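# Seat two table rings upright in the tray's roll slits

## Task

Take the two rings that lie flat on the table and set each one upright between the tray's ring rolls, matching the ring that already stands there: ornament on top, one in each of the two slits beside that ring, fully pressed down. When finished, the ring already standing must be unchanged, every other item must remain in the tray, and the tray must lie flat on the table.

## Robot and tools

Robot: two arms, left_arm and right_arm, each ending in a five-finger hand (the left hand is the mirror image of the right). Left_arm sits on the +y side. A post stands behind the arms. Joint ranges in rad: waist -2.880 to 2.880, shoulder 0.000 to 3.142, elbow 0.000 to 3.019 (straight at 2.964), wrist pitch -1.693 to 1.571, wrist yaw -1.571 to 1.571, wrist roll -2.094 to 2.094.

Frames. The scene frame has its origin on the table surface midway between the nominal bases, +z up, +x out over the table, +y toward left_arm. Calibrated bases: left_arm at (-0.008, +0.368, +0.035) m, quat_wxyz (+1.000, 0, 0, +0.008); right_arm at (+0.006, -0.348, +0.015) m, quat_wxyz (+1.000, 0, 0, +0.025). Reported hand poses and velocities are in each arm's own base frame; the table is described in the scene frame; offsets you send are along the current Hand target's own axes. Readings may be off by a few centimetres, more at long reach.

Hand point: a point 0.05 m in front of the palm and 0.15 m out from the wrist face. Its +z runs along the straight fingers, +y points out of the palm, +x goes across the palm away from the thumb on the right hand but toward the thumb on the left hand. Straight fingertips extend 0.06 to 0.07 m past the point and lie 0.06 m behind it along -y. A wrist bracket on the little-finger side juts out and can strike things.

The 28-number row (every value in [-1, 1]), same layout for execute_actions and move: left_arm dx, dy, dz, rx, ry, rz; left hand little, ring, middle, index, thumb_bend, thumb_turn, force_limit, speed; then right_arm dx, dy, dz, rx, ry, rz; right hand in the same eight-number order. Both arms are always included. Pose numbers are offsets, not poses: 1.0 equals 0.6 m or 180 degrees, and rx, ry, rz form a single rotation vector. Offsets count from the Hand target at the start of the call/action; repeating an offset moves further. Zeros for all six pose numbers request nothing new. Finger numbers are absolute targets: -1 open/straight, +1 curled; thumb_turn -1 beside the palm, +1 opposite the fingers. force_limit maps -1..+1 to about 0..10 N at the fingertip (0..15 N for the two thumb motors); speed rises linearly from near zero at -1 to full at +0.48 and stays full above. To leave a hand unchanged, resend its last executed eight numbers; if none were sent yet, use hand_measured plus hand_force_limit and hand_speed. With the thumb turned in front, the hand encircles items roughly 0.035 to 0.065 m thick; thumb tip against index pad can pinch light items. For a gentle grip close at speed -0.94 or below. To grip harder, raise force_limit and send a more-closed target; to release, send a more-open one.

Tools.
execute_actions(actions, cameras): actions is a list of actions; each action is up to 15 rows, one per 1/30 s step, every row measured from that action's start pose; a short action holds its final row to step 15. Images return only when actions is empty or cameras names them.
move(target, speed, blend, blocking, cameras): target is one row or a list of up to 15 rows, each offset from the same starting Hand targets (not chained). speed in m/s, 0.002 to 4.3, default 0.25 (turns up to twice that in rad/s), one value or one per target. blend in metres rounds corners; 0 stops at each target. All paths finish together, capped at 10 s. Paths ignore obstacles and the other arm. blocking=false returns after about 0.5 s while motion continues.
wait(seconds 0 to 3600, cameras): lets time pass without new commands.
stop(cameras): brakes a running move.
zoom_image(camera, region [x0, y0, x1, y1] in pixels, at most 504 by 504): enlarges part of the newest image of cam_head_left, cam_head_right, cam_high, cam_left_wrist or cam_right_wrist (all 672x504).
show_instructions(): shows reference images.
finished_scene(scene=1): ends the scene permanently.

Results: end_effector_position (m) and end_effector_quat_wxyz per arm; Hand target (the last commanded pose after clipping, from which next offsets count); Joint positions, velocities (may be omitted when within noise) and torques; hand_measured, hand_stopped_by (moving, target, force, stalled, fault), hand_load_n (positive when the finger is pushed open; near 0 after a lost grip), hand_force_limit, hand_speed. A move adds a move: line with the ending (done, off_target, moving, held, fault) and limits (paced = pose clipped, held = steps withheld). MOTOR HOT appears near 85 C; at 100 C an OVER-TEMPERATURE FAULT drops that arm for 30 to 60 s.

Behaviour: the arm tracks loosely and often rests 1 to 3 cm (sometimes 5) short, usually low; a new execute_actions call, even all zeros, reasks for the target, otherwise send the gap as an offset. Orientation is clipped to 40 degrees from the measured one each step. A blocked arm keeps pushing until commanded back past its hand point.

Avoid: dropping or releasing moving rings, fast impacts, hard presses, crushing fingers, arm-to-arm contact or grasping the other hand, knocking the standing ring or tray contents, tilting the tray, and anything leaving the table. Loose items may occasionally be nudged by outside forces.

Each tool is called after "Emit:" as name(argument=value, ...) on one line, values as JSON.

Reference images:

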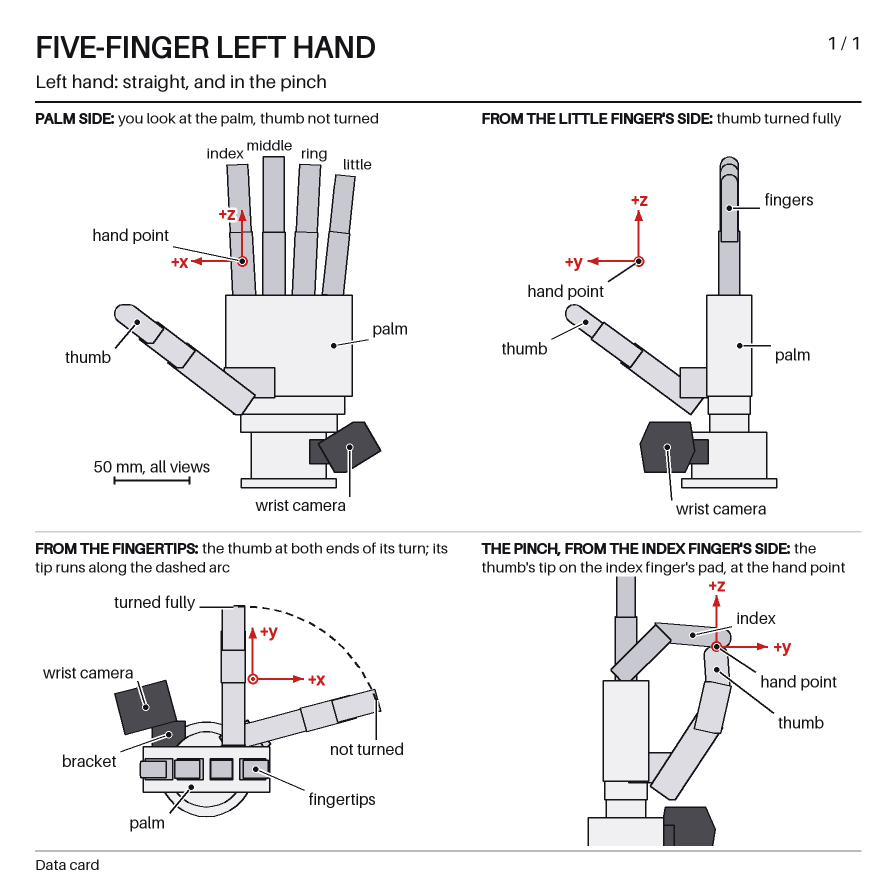

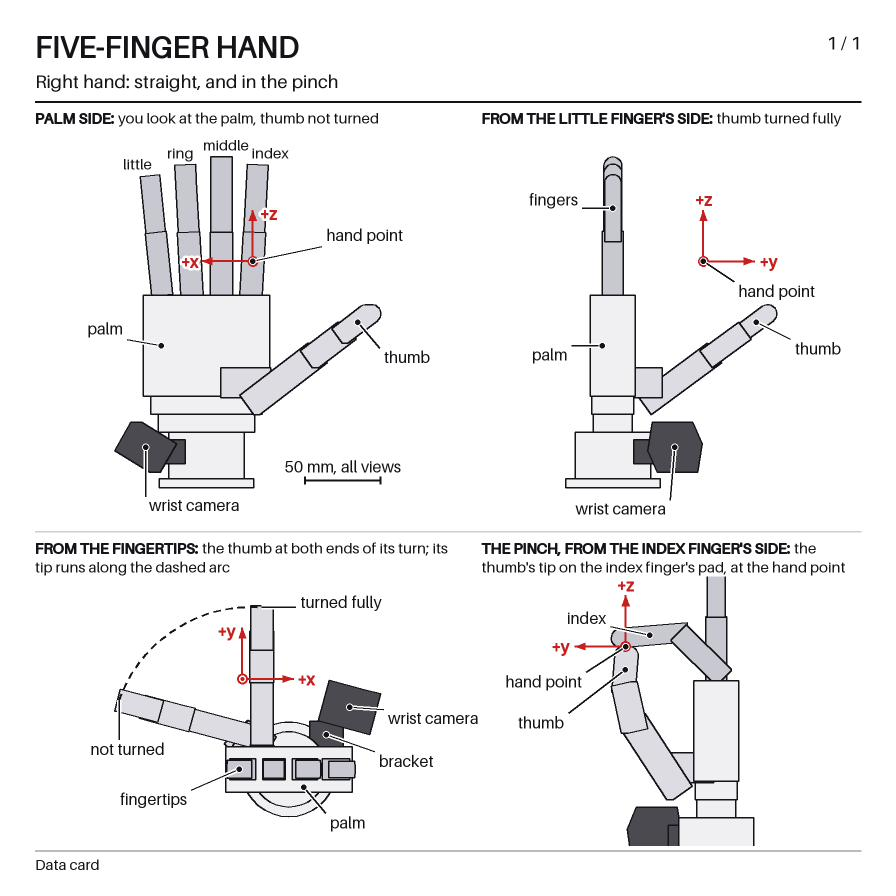

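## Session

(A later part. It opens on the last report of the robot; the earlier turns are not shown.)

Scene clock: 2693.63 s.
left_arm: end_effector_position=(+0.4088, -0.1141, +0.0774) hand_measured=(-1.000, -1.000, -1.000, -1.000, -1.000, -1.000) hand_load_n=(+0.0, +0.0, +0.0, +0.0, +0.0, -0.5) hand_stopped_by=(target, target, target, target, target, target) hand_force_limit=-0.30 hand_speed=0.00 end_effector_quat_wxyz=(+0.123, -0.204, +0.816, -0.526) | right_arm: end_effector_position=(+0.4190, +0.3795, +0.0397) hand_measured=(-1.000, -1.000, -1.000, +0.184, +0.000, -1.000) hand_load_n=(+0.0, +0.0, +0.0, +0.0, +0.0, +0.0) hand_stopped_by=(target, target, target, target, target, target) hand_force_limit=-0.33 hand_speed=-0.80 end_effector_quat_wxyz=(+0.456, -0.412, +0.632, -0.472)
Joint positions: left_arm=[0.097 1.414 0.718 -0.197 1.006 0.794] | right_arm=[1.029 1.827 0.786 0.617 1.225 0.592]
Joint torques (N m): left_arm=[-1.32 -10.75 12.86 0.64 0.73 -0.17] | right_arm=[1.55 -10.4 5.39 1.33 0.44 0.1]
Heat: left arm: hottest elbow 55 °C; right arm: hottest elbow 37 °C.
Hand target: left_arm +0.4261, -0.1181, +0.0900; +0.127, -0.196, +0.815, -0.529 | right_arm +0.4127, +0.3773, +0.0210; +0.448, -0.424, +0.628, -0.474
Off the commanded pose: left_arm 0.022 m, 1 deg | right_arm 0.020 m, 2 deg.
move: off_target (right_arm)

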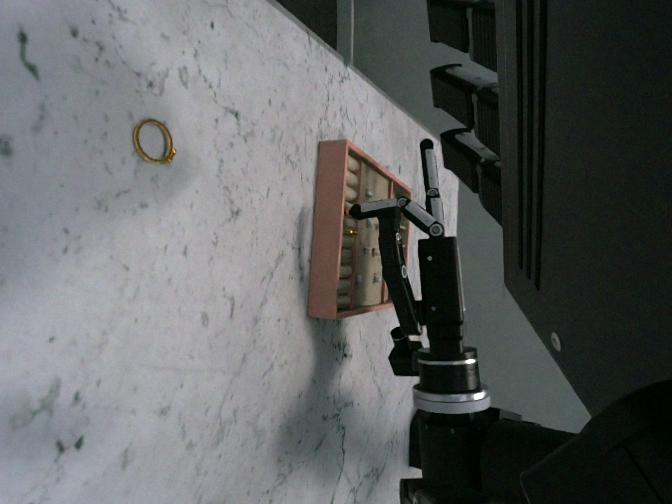

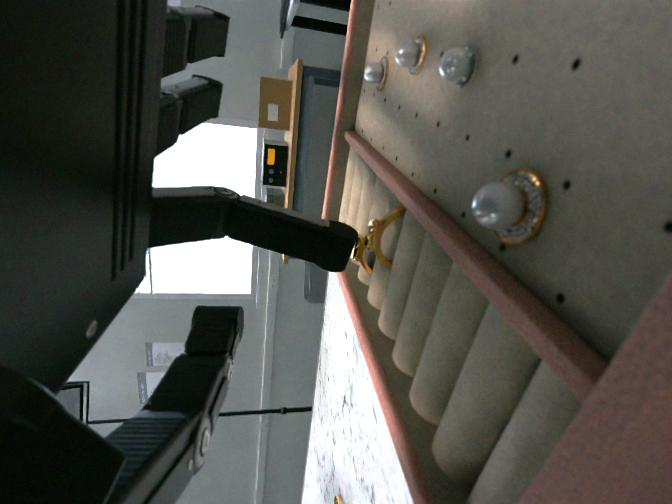

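Emit:
move(target=[0,0,0,0,0,0,-1,-1,-1,-1,-1,-1,-0.3,0.0,-0.0135,-0.0815,-0.0125,0,0,0,-1,-1,-1,0.185,0.0,-1,-0.33,-0.8], speed=0.08, cameras=["cam_left_wrist","cam_right_wrist"])

Emit:
zoom_image(camera="cam_left_wrist", region=[335, 195, 375, 245])

Emit:
zoom_image(camera="cam_right_wrist", region=[360, 200, 520, 320])

Scene clock: 2696.63 s.
left_arm: end_effector_position=(+0.4088, -0.1141, +0.0774) hand_measured=(-1.000, -1.000, -1.000, -1.000, -1.000, -1.000) hand_load_n=(+0.0, +0.0, +0.0, +0.0, +0.0, +0.0) hand_stopped_by=(target, target, target, target, target, target) hand_force_limit=-0.30 hand_speed=0.00 end_effector_quat_wxyz=(+0.123, -0.204, +0.816, -0.526) | right_arm: end_effector_position=(+0.4155, +0.3734, +0.0695) hand_measured=(-1.000, -1.000, -1.000, +0.184, +0.000, -1.000) hand_load_n=(+0.0, +0.0, +0.0, +0.0, +0.0, +0.0) hand_stopped_by=(target, target, target, target, target, target) hand_force_limit=-0.33 hand_speed=-0.80 end_effector_quat_wxyz=(+0.446, -0.421, +0.630, -0.477)
Joint positions: left_arm=[0.097 1.414 0.718 -0.197 1.006 0.794] | right_arm=[1.029 1.729 0.786 0.491 1.227 0.592]
Joint torques (N m): left_arm=[-2.32 -10.87 13.05 0.42 0.72 -0.12] | right_arm=[1.08 -12.57 7.42 0.72 0.4 0.07]
Heat: left arm: hottest elbow 55 °C; right arm: hottest elbow 37 °C.
Hand target: left_arm +0.4261, -0.1181, +0.0900; +0.127, -0.196, +0.815, -0.529 | right_arm +0.4127, +0.3773, +0.0712; +0.448, -0.424, +0.628, -0.474
Off the commanded pose: left_arm 0.022 m, 1 deg | right_arm 0.005 m, 1 deg.
move: done

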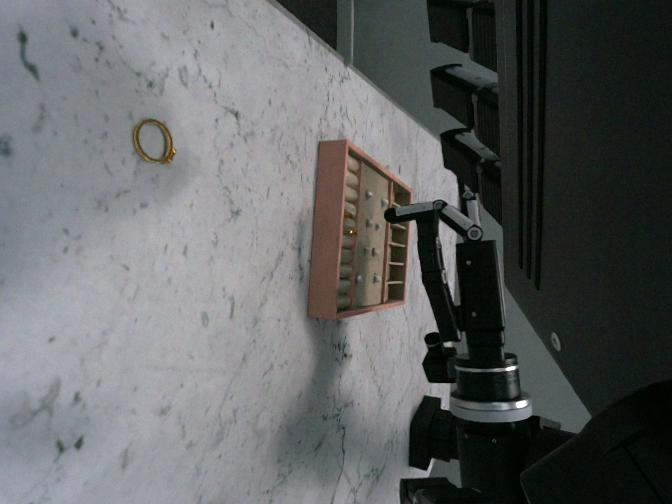

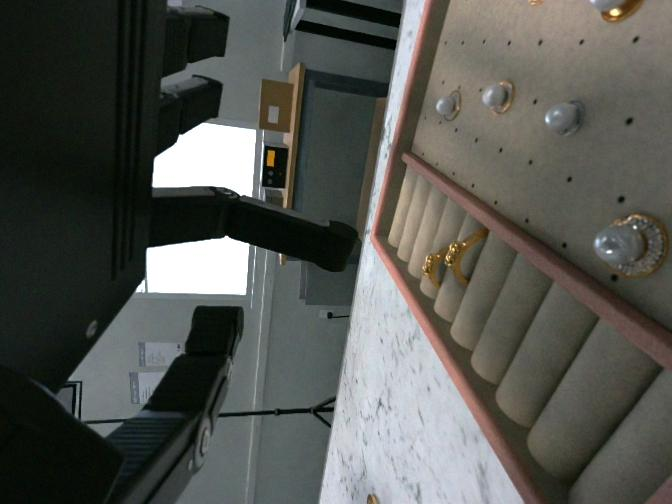

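Scaled by 10.080.

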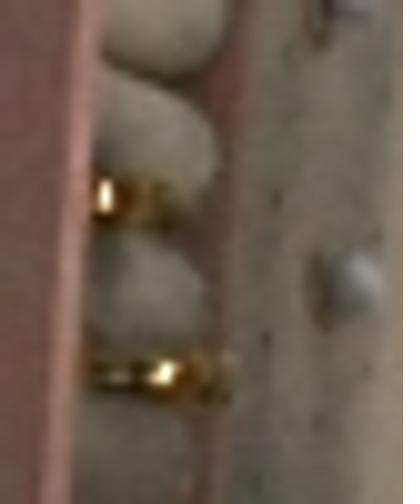

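Scaled by 3.150.

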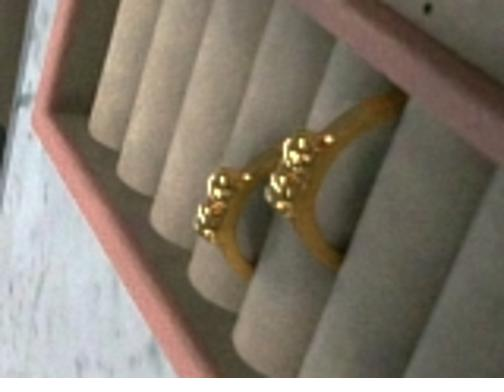

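Emit:
zoom_image(camera="cam_right_wrist", region=[410, 220, 500, 300])

Scaled by 5.600.

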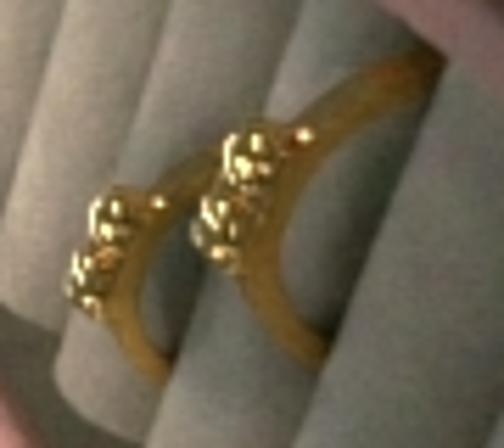

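Emit:
move(target=[[0,0,0,0,0,0,-1,-1,-1,-1,-1,-1,-0.3,0.0,-0.0269,-0.1626,-0.0249,0,0,0,-1,-1,-1,0.185,0.0,-1,-0.33,-0.8],[0,0,0,0,0,0,-1,-1,-1,-1,-1,-1,-0.3,0.0,0.0390,-0.3152,0.0197,0,0,0,-1,-1,-1,0.185,0.0,-1,-0.33,-0.8]], speed=0.15, blend=0.03, cameras=["cam_high", "cam_left_wrist"])

Scene clock: 2706.20 s.
left_arm: end_effector_position=(+0.4088, -0.1141, +0.0774) hand_measured=(-1.000, -1.000, -1.000, -1.000, -1.000, -1.000) hand_load_n=(+0.0, +0.0, +0.0, +0.0, +0.0, -0.5) hand_stopped_by=(target, target, target, target, target, target) hand_force_limit=-0.30 hand_speed=0.00 end_effector_quat_wxyz=(+0.123, -0.204, +0.816, -0.526) | right_arm: end_effector_position=(+0.4289, +0.3115, +0.2296) hand_measured=(-1.000, -1.000, -1.000, +0.184, +0.000, -1.000) hand_load_n=(+0.0, +0.0, +0.0, +0.0, +0.0, +0.0) hand_stopped_by=(target, target, target, target, target, target) hand_force_limit=-0.33 hand_speed=-0.80 end_effector_quat_wxyz=(+0.439, -0.434, +0.627, -0.475)
Joint positions: left_arm=[0.097 1.414 0.718 -0.197 1.006 0.794] | right_arm=[0.914 1.298 0.834 0.095 1.105 0.474]
Joint torques (N m): left_arm=[-2.14 -11.16 12.75 0.68 0.72 -0.14] | right_arm=[0.26 -9.05 14.74 0.65 0.29 -0.08]
Heat: left arm: hottest elbow 55 °C; right arm: hottest elbow 37 °C.
Hand target: left_arm +0.4261, -0.1181, +0.0900; +0.127, -0.196, +0.815, -0.529 | right_arm +0.4389, +0.3163, +0.2502; +0.448, -0.424, +0.628, -0.474
Off the commanded pose: left_arm 0.022 m, 1 deg | right_arm 0.023 m, 1 deg.
move: off_target (right_arm)

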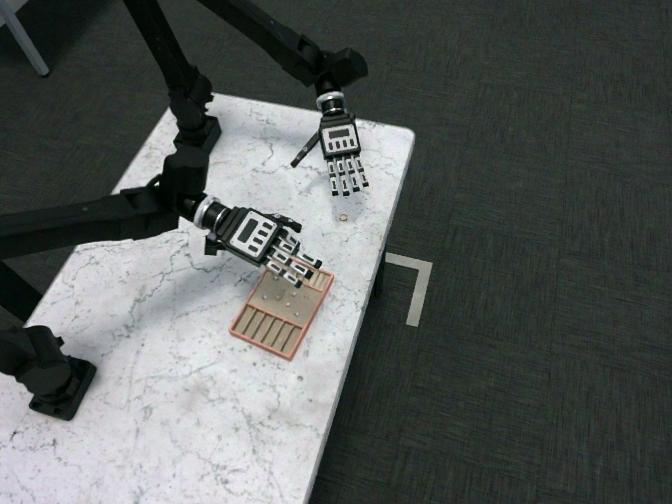

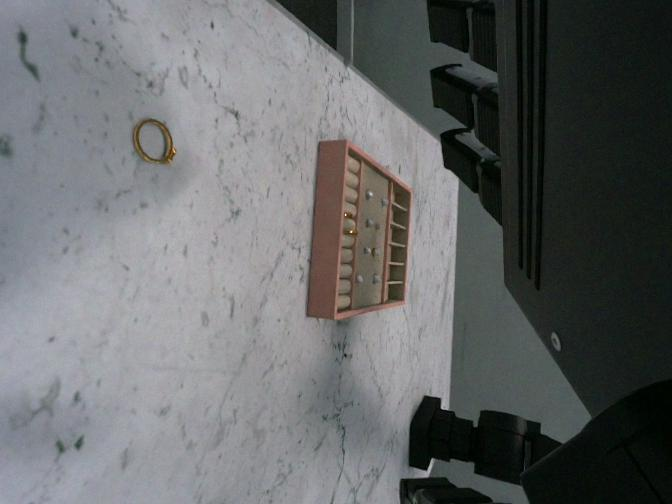

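Emit:
move(target=[[-0.0057,-0.0207,0.0462,0.1809,0.0191,0.4624,-1,-1,-1,-1,-1,-1,-0.3,0.0,0,0,0,0,0,0,-1,-1,-1,0.185,0.0,-1,-0.33,-0.8],[-0.0057,-0.0207,0.0462,0.1809,0.0191,0.4624,-1,-1,-1,0.05,-0.5,0.82,-0.3,0.0,0,0,0,0,0,0,-1,-1,-1,0.185,0.0,-1,-0.33,-0.8]], speed=0.3, cameras=["cam_high", "cam_left_wrist"])

Scene clock: 2726.47 s.
left_arm: end_effector_position=(+0.4426, -0.1487, +0.0950) hand_measured=(-1.000, -1.000, -1.000, +0.050, -0.500, +0.820) hand_load_n=(+0.0, +0.0, +0.0, +0.0, +0.0, +0.0) hand_stopped_by=(target, target, target, target, target, target) hand_force_limit=-0.30 hand_speed=0.00 end_effector_quat_wxyz=(+0.486, +0.428, +0.565, -0.511) | right_arm: end_effector_position=(+0.4289, +0.3115, +0.2296) hand_measured=(-1.000, -1.000, -1.000, +0.184, +0.000, -1.000) hand_load_n=(+0.0, +0.0, +0.5, +0.0, +0.0, +0.0) hand_stopped_by=(target, target, target, target, target, target) hand_force_limit=-0.33 hand_speed=-0.80 end_effector_quat_wxyz=(+0.439, -0.434, +0.627, -0.475)
Joint positions: left_arm=[0.105 1.638 0.585 0.548 1.562 1.914] | right_arm=[0.914 1.298 0.834 0.095 1.105 0.474]
Joint torques (N m): left_arm=[-0.32 -11.99 5.81 0.69 0.53 0.12] | right_arm=[0.03 -9.47 14.68 0.7 0.3 -0.04]
Heat: left arm: hottest elbow 53 °C; right arm: hottest elbow 43 °C.
Hand target: left_arm +0.4430, -0.1437, +0.0901; +0.465, +0.442, +0.576, -0.507 | right_arm +0.4389, +0.3163, +0.2502; +0.448, -0.424, +0.628, -0.474
Off the commanded pose: left_arm 0.007 m, 3 deg | right_arm 0.023 m, 2 deg.
move: off_target (left_arm); target 2's new numbers were sent with left_arm's hand 0.007 m and 3 deg from that target

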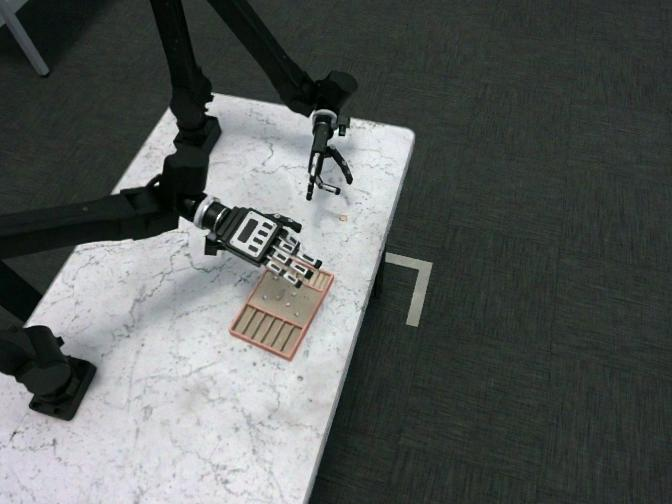

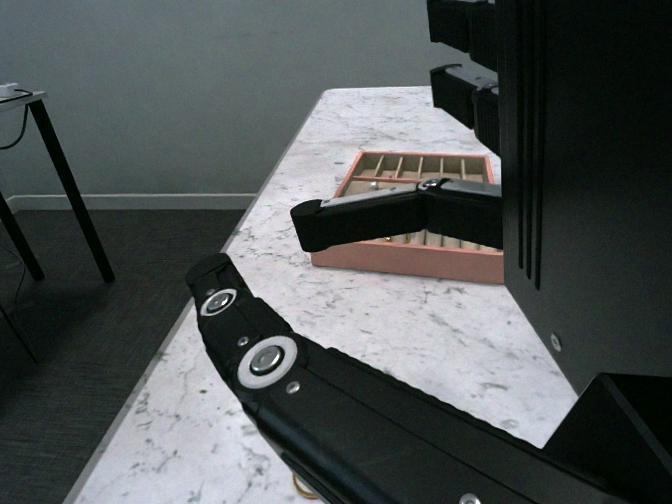

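Emit:
move(target=[0.1312,0.0231,0.0073,0,0,0,-1,-1,-1,0.05,-0.5,0.82,-0.3,0.0,0,0,0,0,0,0,-1,-1,-1,0.185,0.0,-1,-0.33,-0.8], speed=0.15, cameras=["cam_high", "cam_left_wrist"])

Emit:
zoom_image(camera="cam_left_wrist", region=[230, 190, 370, 330])

Scene clock: 2731.60 s.
left_arm: end_effector_position=(+0.4352, -0.1484, +0.0086) hand_measured=(-1.000, -1.000, -1.000, +0.050, -0.500, +0.820) hand_load_n=(+0.0, +0.0, +0.0, +0.0, +0.0, +0.5) hand_stopped_by=(target, target, target, target, target, target) hand_force_limit=-0.30 hand_speed=0.00 end_effector_quat_wxyz=(+0.480, +0.420, +0.575, -0.513) | right_arm: end_effector_position=(+0.4289, +0.3115, +0.2296) hand_measured=(-1.000, -1.000, -1.000, +0.184, +0.000, -1.000) hand_load_n=(+0.0, -0.5, +0.0, +0.0, +0.0, +0.0) hand_stopped_by=(target, target, target, target, target, target) hand_force_limit=-0.33 hand_speed=-0.80 end_effector_quat_wxyz=(+0.439, -0.434, +0.627, -0.475)
Joint positions: left_arm=[0.105 1.883 0.585 0.57 1.55 2.111] | right_arm=[0.914 1.298 0.834 0.095 1.105 0.474]
Joint torques (N m): left_arm=[-0.15 -14.04 5.22 0.54 0.59 0.11] | right_arm=[0.5 -9.11 14.65 0.73 0.31 -0.07]
Heat: left arm: hottest elbow 52 °C; right arm: hottest elbow 44 °C.
Hand target: left_arm +0.4431, -0.1437, +0.0101; +0.465, +0.441, +0.576, -0.507 | right_arm +0.4389, +0.3163, +0.2502; +0.448, -0.424, +0.628, -0.474
Off the commanded pose: left_arm 0.009 m, 3 deg | right_arm 0.023 m, 2 deg.
joint at its limit (left arm) — joint 6 (wrist roll), upper limit.
move: off_target (left_arm)

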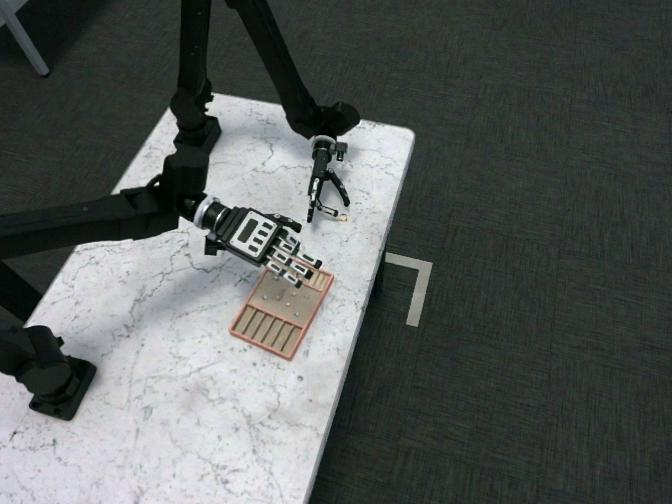

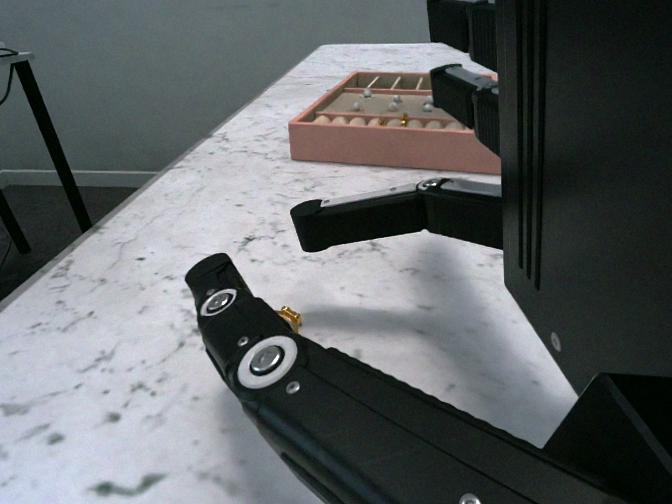

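Scaled by 3.600.

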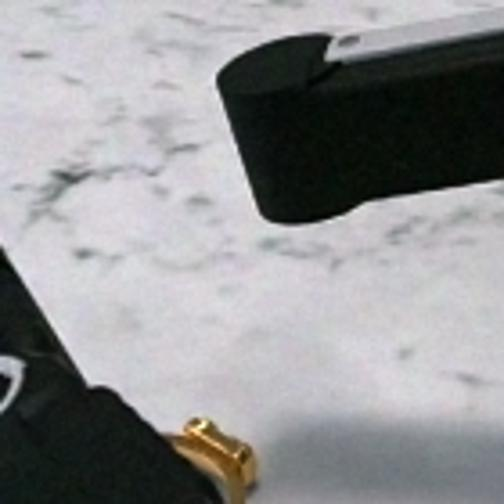

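Emit:
move(target=[0.0002,0.0008,-0.0061,-0.0547,-0.0096,-0.003,-1,-1,-1,0.05,-0.9,0.85,-0.3,0.0,0,0,0,0,0,0,-1,-1,-1,0.185,0.0,-1,-0.33,-0.8], speed=0.1, cameras=["cam_left_wrist"])

Emit:
zoom_image(camera="cam_left_wrist", region=[230, 190, 370, 330])

Scene clock: 2739.60 s.
left_arm: end_effector_position=(+0.4485, -0.1349, +0.0165) hand_measured=(-1.000, -1.000, -1.000, +0.050, -0.900, +0.850) hand_load_n=(+0.0, +0.0, +0.0, +0.0, +0.0, +0.0) hand_stopped_by=(target, target, target, target, target, target) hand_force_limit=-0.30 hand_speed=0.00 end_effector_quat_wxyz=(+0.513, +0.393, +0.611, -0.458) | right_arm: end_effector_position=(+0.4289, +0.3115, +0.2296) hand_measured=(-1.000, -1.000, -1.000, +0.184, +0.000, -1.000) hand_load_n=(-0.5, +0.0, +0.0, +0.0, +0.0, +0.0) hand_stopped_by=(target, target, target, target, target, target) hand_force_limit=-0.33 hand_speed=-0.80 end_effector_quat_wxyz=(+0.439, -0.434, +0.627, -0.475)
Joint positions: left_arm=[0.103 1.901 0.508 1.069 1.395 1.734] | right_arm=[0.914 1.298 0.834 0.095 1.105 0.474]
Joint torques (N m): left_arm=[-1.85 -12.51 2.51 1.84 0.32 -0.13] | right_arm=[-0.62 -9.11 14.75 0.69 0.28 -0.03]
Heat: left arm: hottest elbow 49 °C; right arm: hottest elbow 46 °C.
Hand target: left_arm +0.4431, -0.1400, +0.0099; +0.508, +0.389, +0.612, -0.465 | right_arm +0.4389, +0.3163, +0.2502; +0.448, -0.424, +0.628, -0.474
Off the commanded pose: left_arm 0.010 m, 1 deg | right_arm 0.023 m, 2 deg.
move: done

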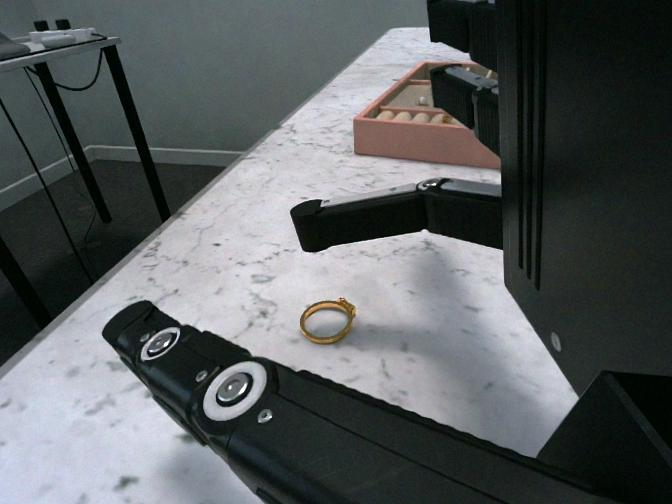

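Scaled by 3.600.

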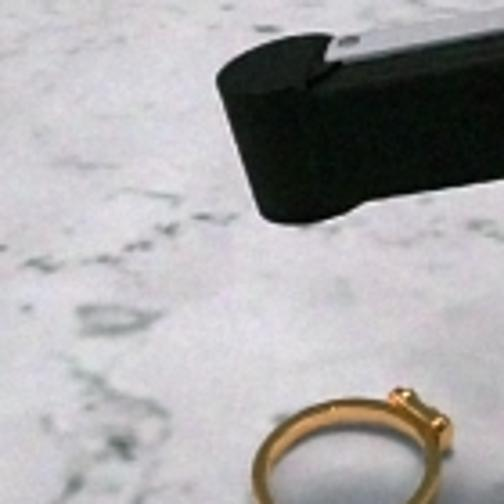

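Emit:
move(target=[0.0372,-0.0035,0.0130,0,0,0,-1,-1,-1,0.05,-0.9,0.85,-0.3,0.0,0,0,0,0,0,0,-1,-1,-1,0.185,0.0,-1,-0.33,-0.8], speed=0.06, cameras=["cam_left_wrist"])

Emit:
zoom_image(camera="cam_left_wrist", region=[230, 190, 370, 330])

Scene clock: 2745.20 s.
left_arm: end_effector_position=(+0.4451, -0.1430, -0.0058) hand_measured=(-1.000, -1.000, -1.000, +0.050, -0.900, +0.850) hand_load_n=(+0.0, +0.0, +0.0, +0.0, +0.0, +0.0) hand_stopped_by=(target, target, target, target, target, target) hand_force_limit=-0.30 hand_speed=0.00 end_effector_quat_wxyz=(+0.514, +0.392, +0.610, -0.458) | right_arm: end_effector_position=(+0.4289, +0.3115, +0.2296) hand_measured=(-1.000, -1.000, -1.000, +0.184, +0.000, -1.000) hand_load_n=(+0.0, +0.0, +0.0, +0.0, +0.0, +0.0) hand_stopped_by=(target, target, target, target, target, target) hand_force_limit=-0.33 hand_speed=-0.80 end_effector_quat_wxyz=(+0.439, -0.434, +0.627, -0.475)
Joint positions: left_arm=[0.081 2.007 0.508 1.227 1.373 1.681] | right_arm=[0.914 1.298 0.834 0.095 1.105 0.474]
Joint torques (N m): left_arm=[-2.08 -13.1 1.61 1.77 0.22 -0.1] | right_arm=[-0.32 -8.94 14.71 0.68 0.31 -0.05]
Heat: left arm: hottest elbow 47 °C; right arm: hottest elbow 47 °C.
Hand target: left_arm +0.4391, -0.1480, -0.0120; +0.508, +0.390, +0.612, -0.465 | right_arm +0.4389, +0.3163, +0.2502; +0.448, -0.424, +0.628, -0.474
Off the commanded pose: left_arm 0.010 m, 1 deg | right_arm 0.023 m, 2 deg.
move: done

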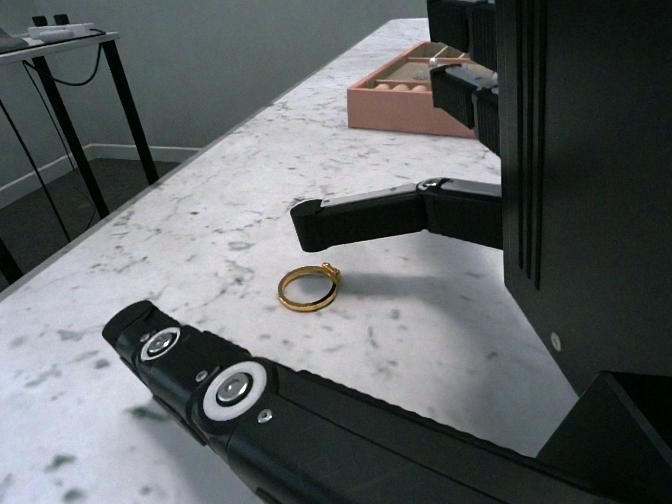

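Scaled by 3.600.

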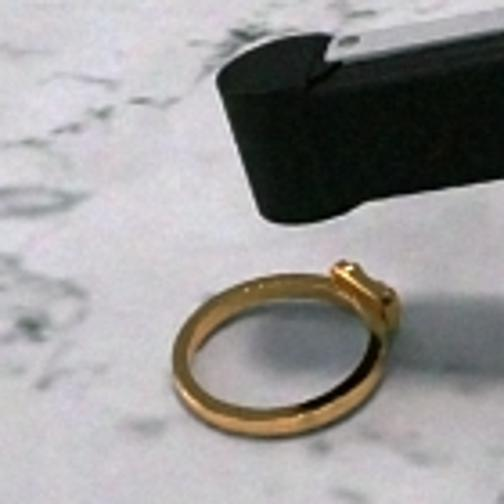

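Emit:
move(target=[0.0360,0.0063,0.0019,0,0,0,-1,-1,-1,0.05,-0.9,0.85,-0.3,0.0,0,0,0,0,0,0,-1,-1,-1,0.185,0.0,-1,-0.33,-0.8], speed=0.04, cameras=["cam_left_wrist"])

Emit:
zoom_image(camera="cam_left_wrist", region=[230, 190, 370, 330])

Scene clock: 2748.77 s.
left_arm: end_effector_position=(+0.4424, -0.1437, -0.0166) hand_measured=(-1.000, -1.000, -1.000, +0.050, -0.900, +0.850) hand_load_n=(+0.0, +0.0, +0.0, -0.5, +0.0, +0.0) hand_stopped_by=(target, target, target, target, target, target) hand_force_limit=-0.30 hand_speed=0.00 end_effector_quat_wxyz=(+0.523, +0.404, +0.600, -0.451) | right_arm: end_effector_position=(+0.4289, +0.3115, +0.2296) hand_measured=(-1.000, -1.000, -1.000, +0.184, +0.000, -1.000) hand_load_n=(+0.0, +0.0, +0.0, +0.0, +0.0, +0.0) hand_stopped_by=(target, target, target, target, target, target) hand_force_limit=-0.33 hand_speed=-0.80 end_effector_quat_wxyz=(+0.439, -0.434, +0.627, -0.475)
Joint positions: left_arm=[0.081 2.073 0.51 1.32 1.379 1.69] | right_arm=[0.914 1.298 0.834 0.095 1.105 0.474]
Joint torques (N m): left_arm=[-2.49 -10.87 2.29 1.11 -0.05 -0.22] | right_arm=[0.09 -9 14.74 0.69 0.31 -0.05]
Heat: left arm: hottest elbow 46 °C; right arm: hottest elbow 48 °C.
Hand target: left_arm +0.4391, -0.1480, -0.0339; +0.508, +0.390, +0.612, -0.464 | right_arm +0.4389, +0.3163, +0.2502; +0.448, -0.424, +0.628, -0.474
Off the commanded pose: left_arm 0.018 m, 3 deg | right_arm 0.023 m, 2 deg.
move: off_target (left_arm)

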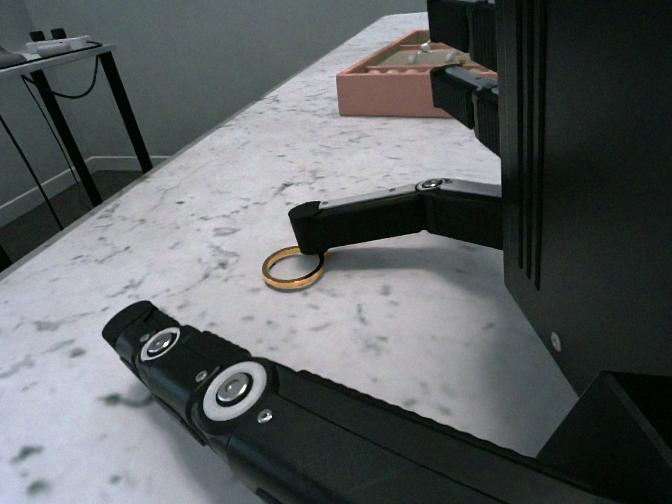

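Scaled by 3.600.

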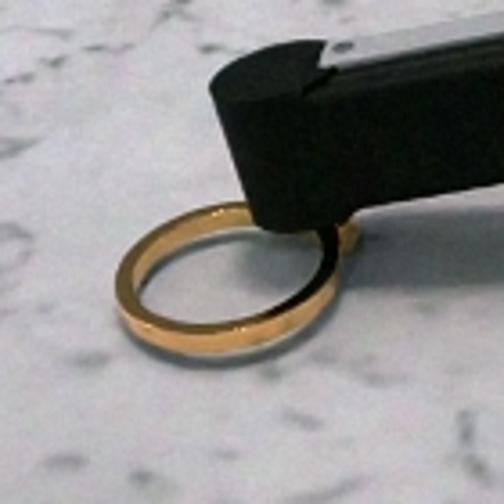

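Emit:
move(target=[[-0.0229,-0.0040,-0.0012,0,0,0,-1,-1,-1,0.05,-0.9,0.85,-0.3,0.0,0,0,0,0,0,0,-1,-1,-1,0.185,0.0,-1,-0.33,-0.8],[-0.0246,0.0072,-0.0067,0,0,0,-1,-1,-1,0.05,-0.9,0.85,-0.3,0.0,0,0,0,0,0,0,-1,-1,-1,0.185,0.0,-1,-0.33,-0.8]], speed=0.04, cameras=["cam_left_wrist"])

Emit:
zoom_image(camera="cam_left_wrist", region=[230, 190, 370, 330])

Scene clock: 2753.23 s.
left_arm: end_effector_position=(+0.4425, -0.1446, -0.0164) hand_measured=(-1.000, -1.000, -1.000, +0.050, -0.900, +0.850) hand_load_n=(+0.0, +0.0, +0.0, -0.5, +0.0, +0.5) hand_stopped_by=(target, target, target, target, target, target) hand_force_limit=-0.30 hand_speed=0.00 end_effector_quat_wxyz=(+0.514, +0.398, +0.605, -0.460) | right_arm: end_effector_position=(+0.4289, +0.3115, +0.2296) hand_measured=(-1.000, -1.000, -1.000, +0.184, +0.000, -1.000) hand_load_n=(+0.0, +0.0, +0.0, +0.0, +0.0, +0.0) hand_stopped_by=(target, target, target, target, target, target) hand_force_limit=-0.33 hand_speed=-0.80 end_effector_quat_wxyz=(+0.439, -0.434, +0.627, -0.475)
Joint positions: left_arm=[0.081 2.058 0.515 1.28 1.386 1.683] | right_arm=[0.914 1.298 0.834 0.095 1.105 0.474]
Joint torques (N m): left_arm=[-0.67 -15.03 2.41 0.36 0.16 -0.15] | right_arm=[-0.09 -9.05 14.68 0.75 0.29 -0.04]
Heat: left arm: hottest elbow 45 °C; right arm: hottest elbow 48 °C.
Hand target: left_arm +0.4448, -0.1431, -0.0200; +0.508, +0.390, +0.612, -0.465 | right_arm +0.4389, +0.3163, +0.2502; +0.448, -0.424, +0.628, -0.474
Off the commanded pose: left_arm 0.004 m, 2 deg | right_arm 0.023 m, 2 deg.
move: done

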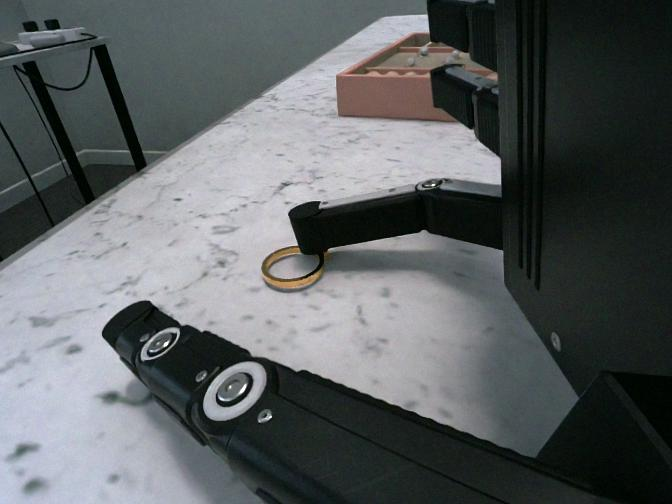

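Scaled by 3.600.

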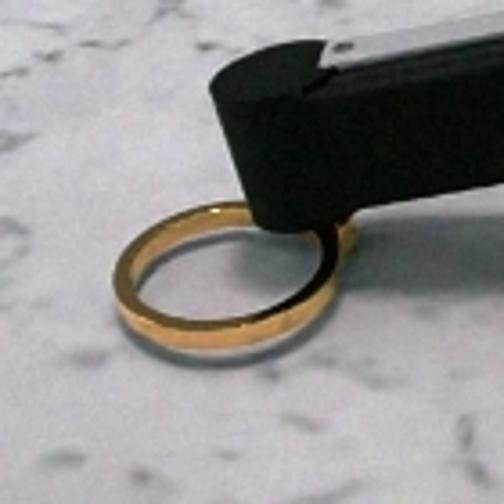

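Emit:
move(target=[-0.0246,-0.0043,-0.0013,0,0,0,-1,-1,-1,0.05,-0.9,0.85,-0.3,0.0,0,0,0,0,0,0,-1,-1,-1,0.185,0.0,-1,-0.33,-0.8], speed=0.04, cameras=["cam_left_wrist"])

Emit:
zoom_image(camera="cam_left_wrist", region=[230, 190, 370, 330])

Scene clock: 2756.00 s.
left_arm: end_effector_position=(+0.4436, -0.1445, -0.0102) hand_measured=(-1.000, -1.000, -1.000, +0.050, -0.900, +0.850) hand_load_n=(+0.0, +0.0, +0.0, +0.0, +0.0, +0.5) hand_stopped_by=(target, target, target, target, target, target) hand_force_limit=-0.30 hand_speed=0.00 end_effector_quat_wxyz=(+0.506, +0.389, +0.612, -0.467) | right_arm: end_effector_position=(+0.4289, +0.3115, +0.2296) hand_measured=(-1.000, -1.000, -1.000, +0.184, +0.000, -1.000) hand_load_n=(+0.0, +0.0, +0.0, +0.0, +0.0, +0.0) hand_stopped_by=(target, target, target, target, target, target) hand_force_limit=-0.33 hand_speed=-0.80 end_effector_quat_wxyz=(+0.439, -0.434, +0.627, -0.475)
Joint positions: left_arm=[0.081 2.016 0.515 1.214 1.385 1.675] | right_arm=[0.914 1.298 0.834 0.095 1.105 0.474]
Joint torques (N m): left_arm=[-0.62 -16.73 2.02 0.85 0.16 0] | right_arm=[-0.15 -9.29 14.69 0.7 0.28 -0.05]
Heat: left arm: hottest elbow 44 °C; right arm: hottest elbow 49 °C.
Hand target: left_arm +0.4448, -0.1432, -0.0050; +0.508, +0.390, +0.612, -0.465 | right_arm +0.4389, +0.3163, +0.2502; +0.448, -0.424, +0.628, -0.474
Off the commanded pose: left_arm 0.006 m, 0 deg | right_arm 0.023 m, 2 deg.
move: done

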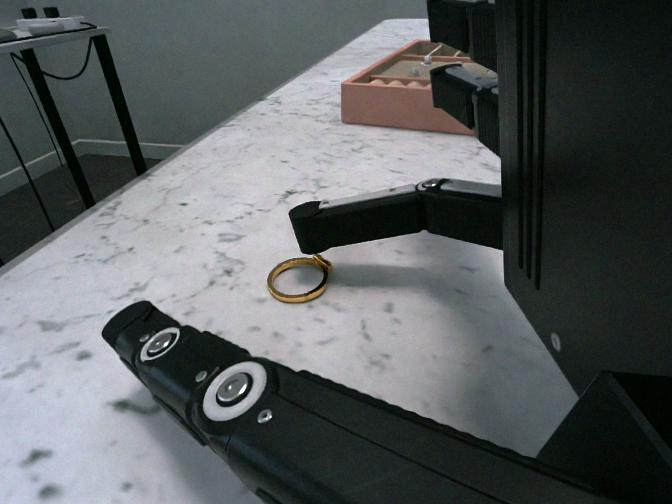

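Scaled by 3.600.

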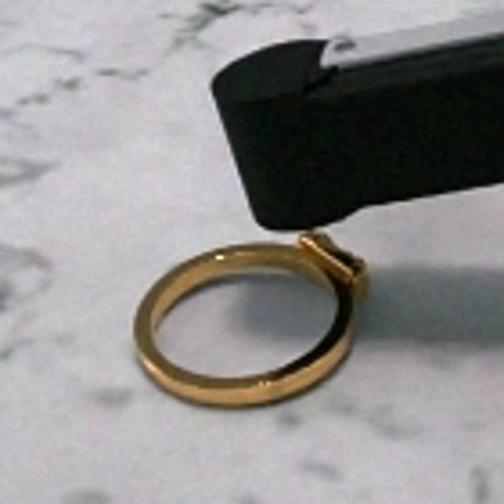

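Emit:
move(target=[-0.0023,0.0132,0.0,0,0,0,-1,-1,-1,0.05,-0.9,0.85,-0.3,0.0,0,0,0,0,0,0,-1,-1,-1,0.185,0.0,-1,-0.33,-0.8], speed=0.04, cameras=["cam_left_wrist"])

Emit:
zoom_image(camera="cam_left_wrist", region=[230, 190, 370, 330])

Scene clock: 2760.27 s.
left_arm: end_effector_position=(+0.4416, -0.1447, -0.0145) hand_measured=(-1.000, -1.000, -1.000, +0.050, -0.900, +0.850) hand_load_n=(+0.0, +0.0, +0.0, +0.0, +0.0, +0.0) hand_stopped_by=(target, target, target, target, target, target) hand_force_limit=-0.30 hand_speed=0.00 end_effector_quat_wxyz=(+0.498, +0.382, +0.618, -0.473) | right_arm: end_effector_position=(+0.4289, +0.3115, +0.2296) hand_measured=(-1.000, -1.000, -1.000, +0.184, +0.000, -1.000) hand_load_n=(+0.0, +0.0, +0.0, +0.0, +0.5, +0.0) hand_stopped_by=(target, target, target, target, target, target) hand_force_limit=-0.33 hand_speed=-0.80 end_effector_quat_wxyz=(+0.439, -0.434, +0.627, -0.475)
Joint positions: left_arm=[0.081 2.015 0.515 1.186 1.385 1.675] | right_arm=[0.914 1.298 0.834 0.095 1.105 0.474]
Joint torques (N m): left_arm=[-0.62 -16.73 3.74 0.84 0.45 0.06] | right_arm=[0.15 -8.7 14.71 0.65 0.26 -0.04]
Heat: left arm: hottest elbow 43 °C; right arm: hottest elbow 49 °C.
Hand target: left_arm +0.4526, -0.1411, -0.0049; +0.508, +0.390, +0.612, -0.465 | right_arm +0.4389, +0.3163, +0.2502; +0.448, -0.424, +0.628, -0.474
Off the commanded pose: left_arm 0.015 m, 2 deg | right_arm 0.023 m, 2 deg.
move: off_target (left_arm)

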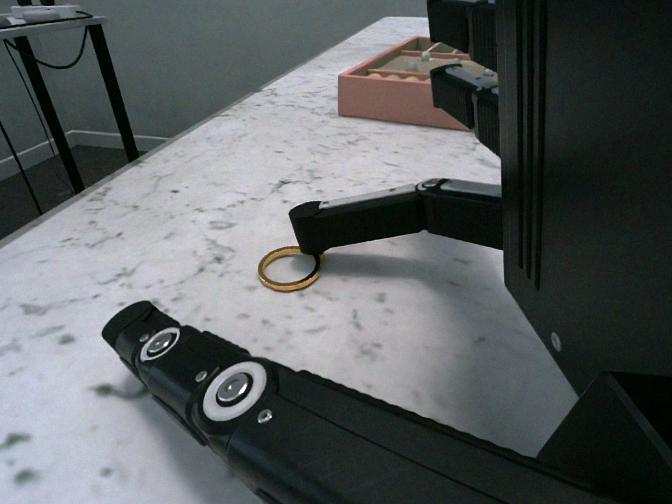

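Scaled by 3.600.

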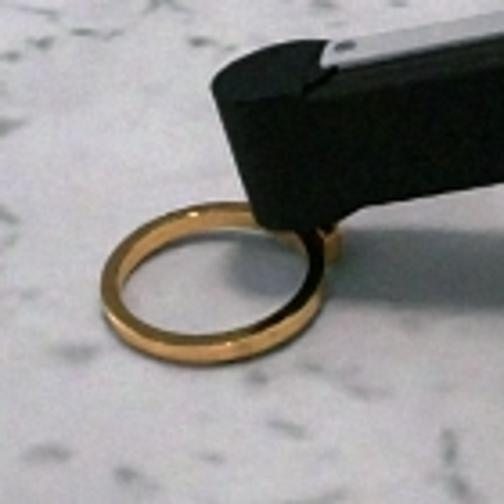

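Emit:
move(target=[-0.0410,-0.0072,-0.0022,0,0,0,-1,-1,-1,0.05,-0.9,0.85,-0.3,0.0,0,0,0,0,0,0,-1,-1,-1,0.185,0.0,-1,-0.33,-0.8], speed=0.08, cameras=["cam_left_wrist"])

Emit:
zoom_image(camera="cam_left_wrist", region=[230, 190, 370, 330])

Scene clock: 2763.13 s.
left_arm: end_effector_position=(+0.4479, -0.1442, +0.0123) hand_measured=(-1.000, -1.000, -1.000, +0.050, -0.900, +0.850) hand_load_n=(+0.0, +0.5, +0.0, +0.0, +0.0, +0.0) hand_stopped_by=(target, target, target, target, target, target) hand_force_limit=-0.30 hand_speed=0.00 end_effector_quat_wxyz=(+0.500, +0.384, +0.616, -0.471) | right_arm: end_effector_position=(+0.4289, +0.3115, +0.2296) hand_measured=(-1.000, -1.000, -1.000, +0.184, +0.000, -1.000) hand_load_n=(+0.0, -0.5, +0.0, +0.0, +0.0, +0.0) hand_stopped_by=(target, target, target, target, target, target) hand_force_limit=-0.33 hand_speed=-0.80 end_effector_quat_wxyz=(+0.439, -0.434, +0.627, -0.475)
Joint positions: left_arm=[0.081 1.916 0.515 1.099 1.385 1.67] | right_arm=[0.914 1.298 0.834 0.095 1.105 0.474]
Joint torques (N m): left_arm=[-0.32 -16.03 3.52 0.81 0.35 0.11] | right_arm=[-0.5 -9.11 14.86 0.75 0.28 -0.01]
Heat: left arm: hottest elbow 43 °C; right arm: hottest elbow 50 °C.
Hand target: left_arm +0.4526, -0.1411, +0.0200; +0.508, +0.390, +0.612, -0.465 | right_arm +0.4389, +0.3163, +0.2502; +0.448, -0.424, +0.628, -0.474
Off the commanded pose: left_arm 0.010 m, 1 deg | right_arm 0.023 m, 2 deg.
move: done

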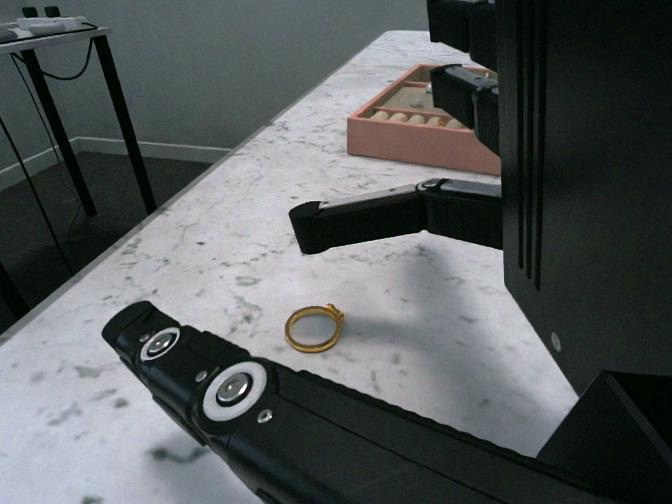

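Scaled by 3.600.

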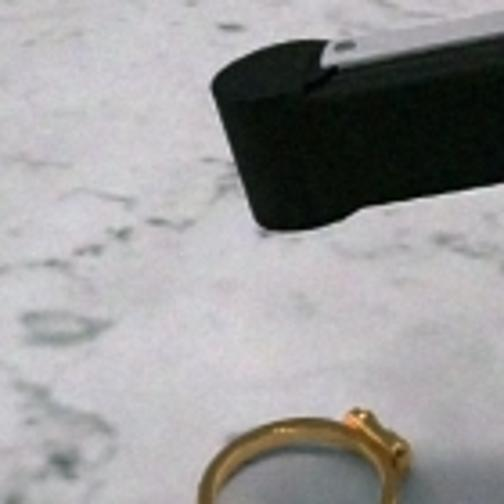

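Emit:
move(target=[0.0729,0.0265,0.0058,0,0,0,-1,-1,-1,0.05,-0.9,0.85,-0.3,0.0,0,0,0,0,0,0,-1,-1,-1,0.185,0.0,-1,-0.33,-0.8], speed=0.05, cameras=["cam_left_wrist"])

Emit:
zoom_image(camera="cam_left_wrist", region=[230, 190, 370, 330])

Scene clock: 2767.53 s.
left_arm: end_effector_position=(+0.4576, -0.1436, -0.0181) hand_measured=(-1.000, -1.000, -1.000, +0.050, -0.900, +0.850) hand_load_n=(+0.0, +0.0, +0.0, +0.0, +0.0, +0.0) hand_stopped_by=(target, target, target, target, target, target) hand_force_limit=-0.30 hand_speed=0.00 end_effector_quat_wxyz=(+0.509, +0.397, +0.607, -0.462) | right_arm: end_effector_position=(+0.4289, +0.3115, +0.2296) hand_measured=(-1.000, -1.000, -1.000, +0.184, +0.000, -1.000) hand_load_n=(+0.0, +0.0, -0.5, +0.0, +0.0, +0.0) hand_stopped_by=(target, target, target, target, target, target) hand_force_limit=-0.33 hand_speed=-0.80 end_effector_quat_wxyz=(+0.439, -0.434, +0.627, -0.475)
Joint positions: left_arm=[0.081 2.051 0.558 1.193 1.389 1.708] | right_arm=[0.914 1.298 0.834 0.095 1.105 0.474]
Joint torques (N m): left_arm=[-0.5 -12.86 3.34 1.68 0.26 -0.13] | right_arm=[-0.15 -8.94 14.91 0.79 0.32 -0.06]
Heat: left arm: hottest elbow 42 °C; right arm: hottest elbow 50 °C.
Hand target: left_arm +0.4607, -0.1400, -0.0260; +0.508, +0.390, +0.612, -0.465 | right_arm +0.4389, +0.3163, +0.2502; +0.448, -0.424, +0.628, -0.474
Off the commanded pose: left_arm 0.009 m, 1 deg | right_arm 0.023 m, 2 deg.
move: done

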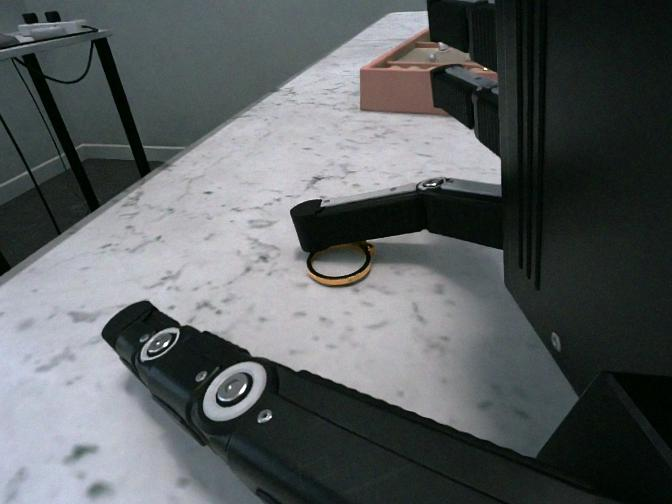

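Scaled by 3.600.

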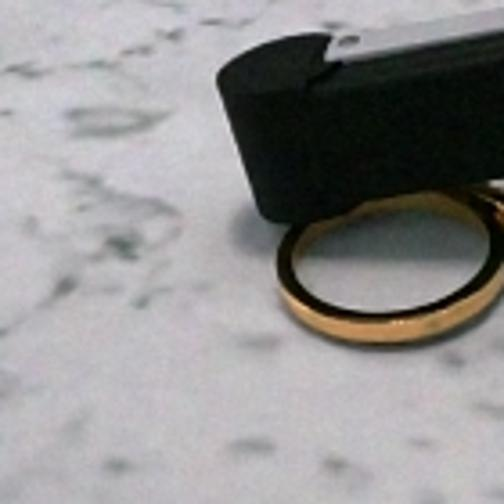

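Emit:
move(target=[-0.0200,-0.0187,-0.0095,0,0,0,-1,-1,-1,0.05,-0.9,0.85,-0.3,0.0,0,0,0,0,0,0,-1,-1,-1,0.185,0.0,-1,-0.33,-0.8], speed=0.06, cameras=["cam_left_wrist"])

Emit:
zoom_image(camera="cam_left_wrist", region=[230, 190, 370, 330])

Scene clock: 2770.50 s.
left_arm: end_effector_position=(+0.4509, -0.1424, -0.0163) hand_measured=(-1.000, -1.000, -1.000, +0.050, -0.900, +0.850) hand_load_n=(+0.0, +0.0, +0.0, +0.0, +0.0, +0.5) hand_stopped_by=(target, target, target, target, target, target) hand_force_limit=-0.30 hand_speed=0.00 end_effector_quat_wxyz=(+0.507, +0.395, +0.609, -0.465) | right_arm: end_effector_position=(+0.4289, +0.3115, +0.2296) hand_measured=(-1.000, -1.000, -1.000, +0.184, +0.000, -1.000) hand_load_n=(+0.0, +0.0, +0.0, +0.0, +0.0, +0.0) hand_stopped_by=(target, target, target, target, target, target) hand_force_limit=-0.33 hand_speed=-0.80 end_effector_quat_wxyz=(+0.439, -0.434, +0.627, -0.475)
Joint positions: left_arm=[0.086 2.039 0.54 1.19 1.395 1.708] | right_arm=[0.914 1.298 0.834 0.095 1.105 0.474]
Joint torques (N m): left_arm=[-0.91 -16.85 1.48 0.8 0.45 -0.08] | right_arm=[-0.21 -9.17 14.72 0.81 0.27 -0.08]
Heat: left arm: hottest elbow 41 °C; right arm: hottest elbow 51 °C.
Hand target: left_arm +0.4507, -0.1375, -0.0119; +0.508, +0.390, +0.612, -0.465 | right_arm +0.4389, +0.3163, +0.2502; +0.448, -0.424, +0.628, -0.474
Off the commanded pose: left_arm 0.007 m, 1 deg | right_arm 0.023 m, 2 deg.
move: done

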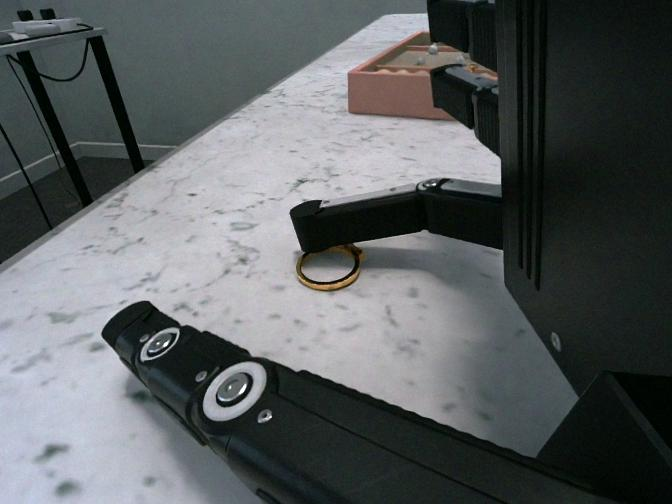

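Scaled by 3.600.

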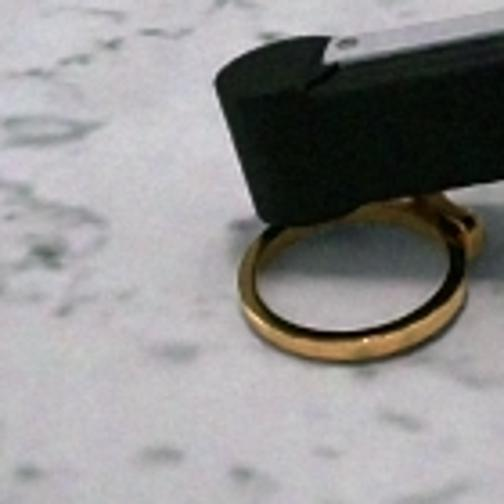

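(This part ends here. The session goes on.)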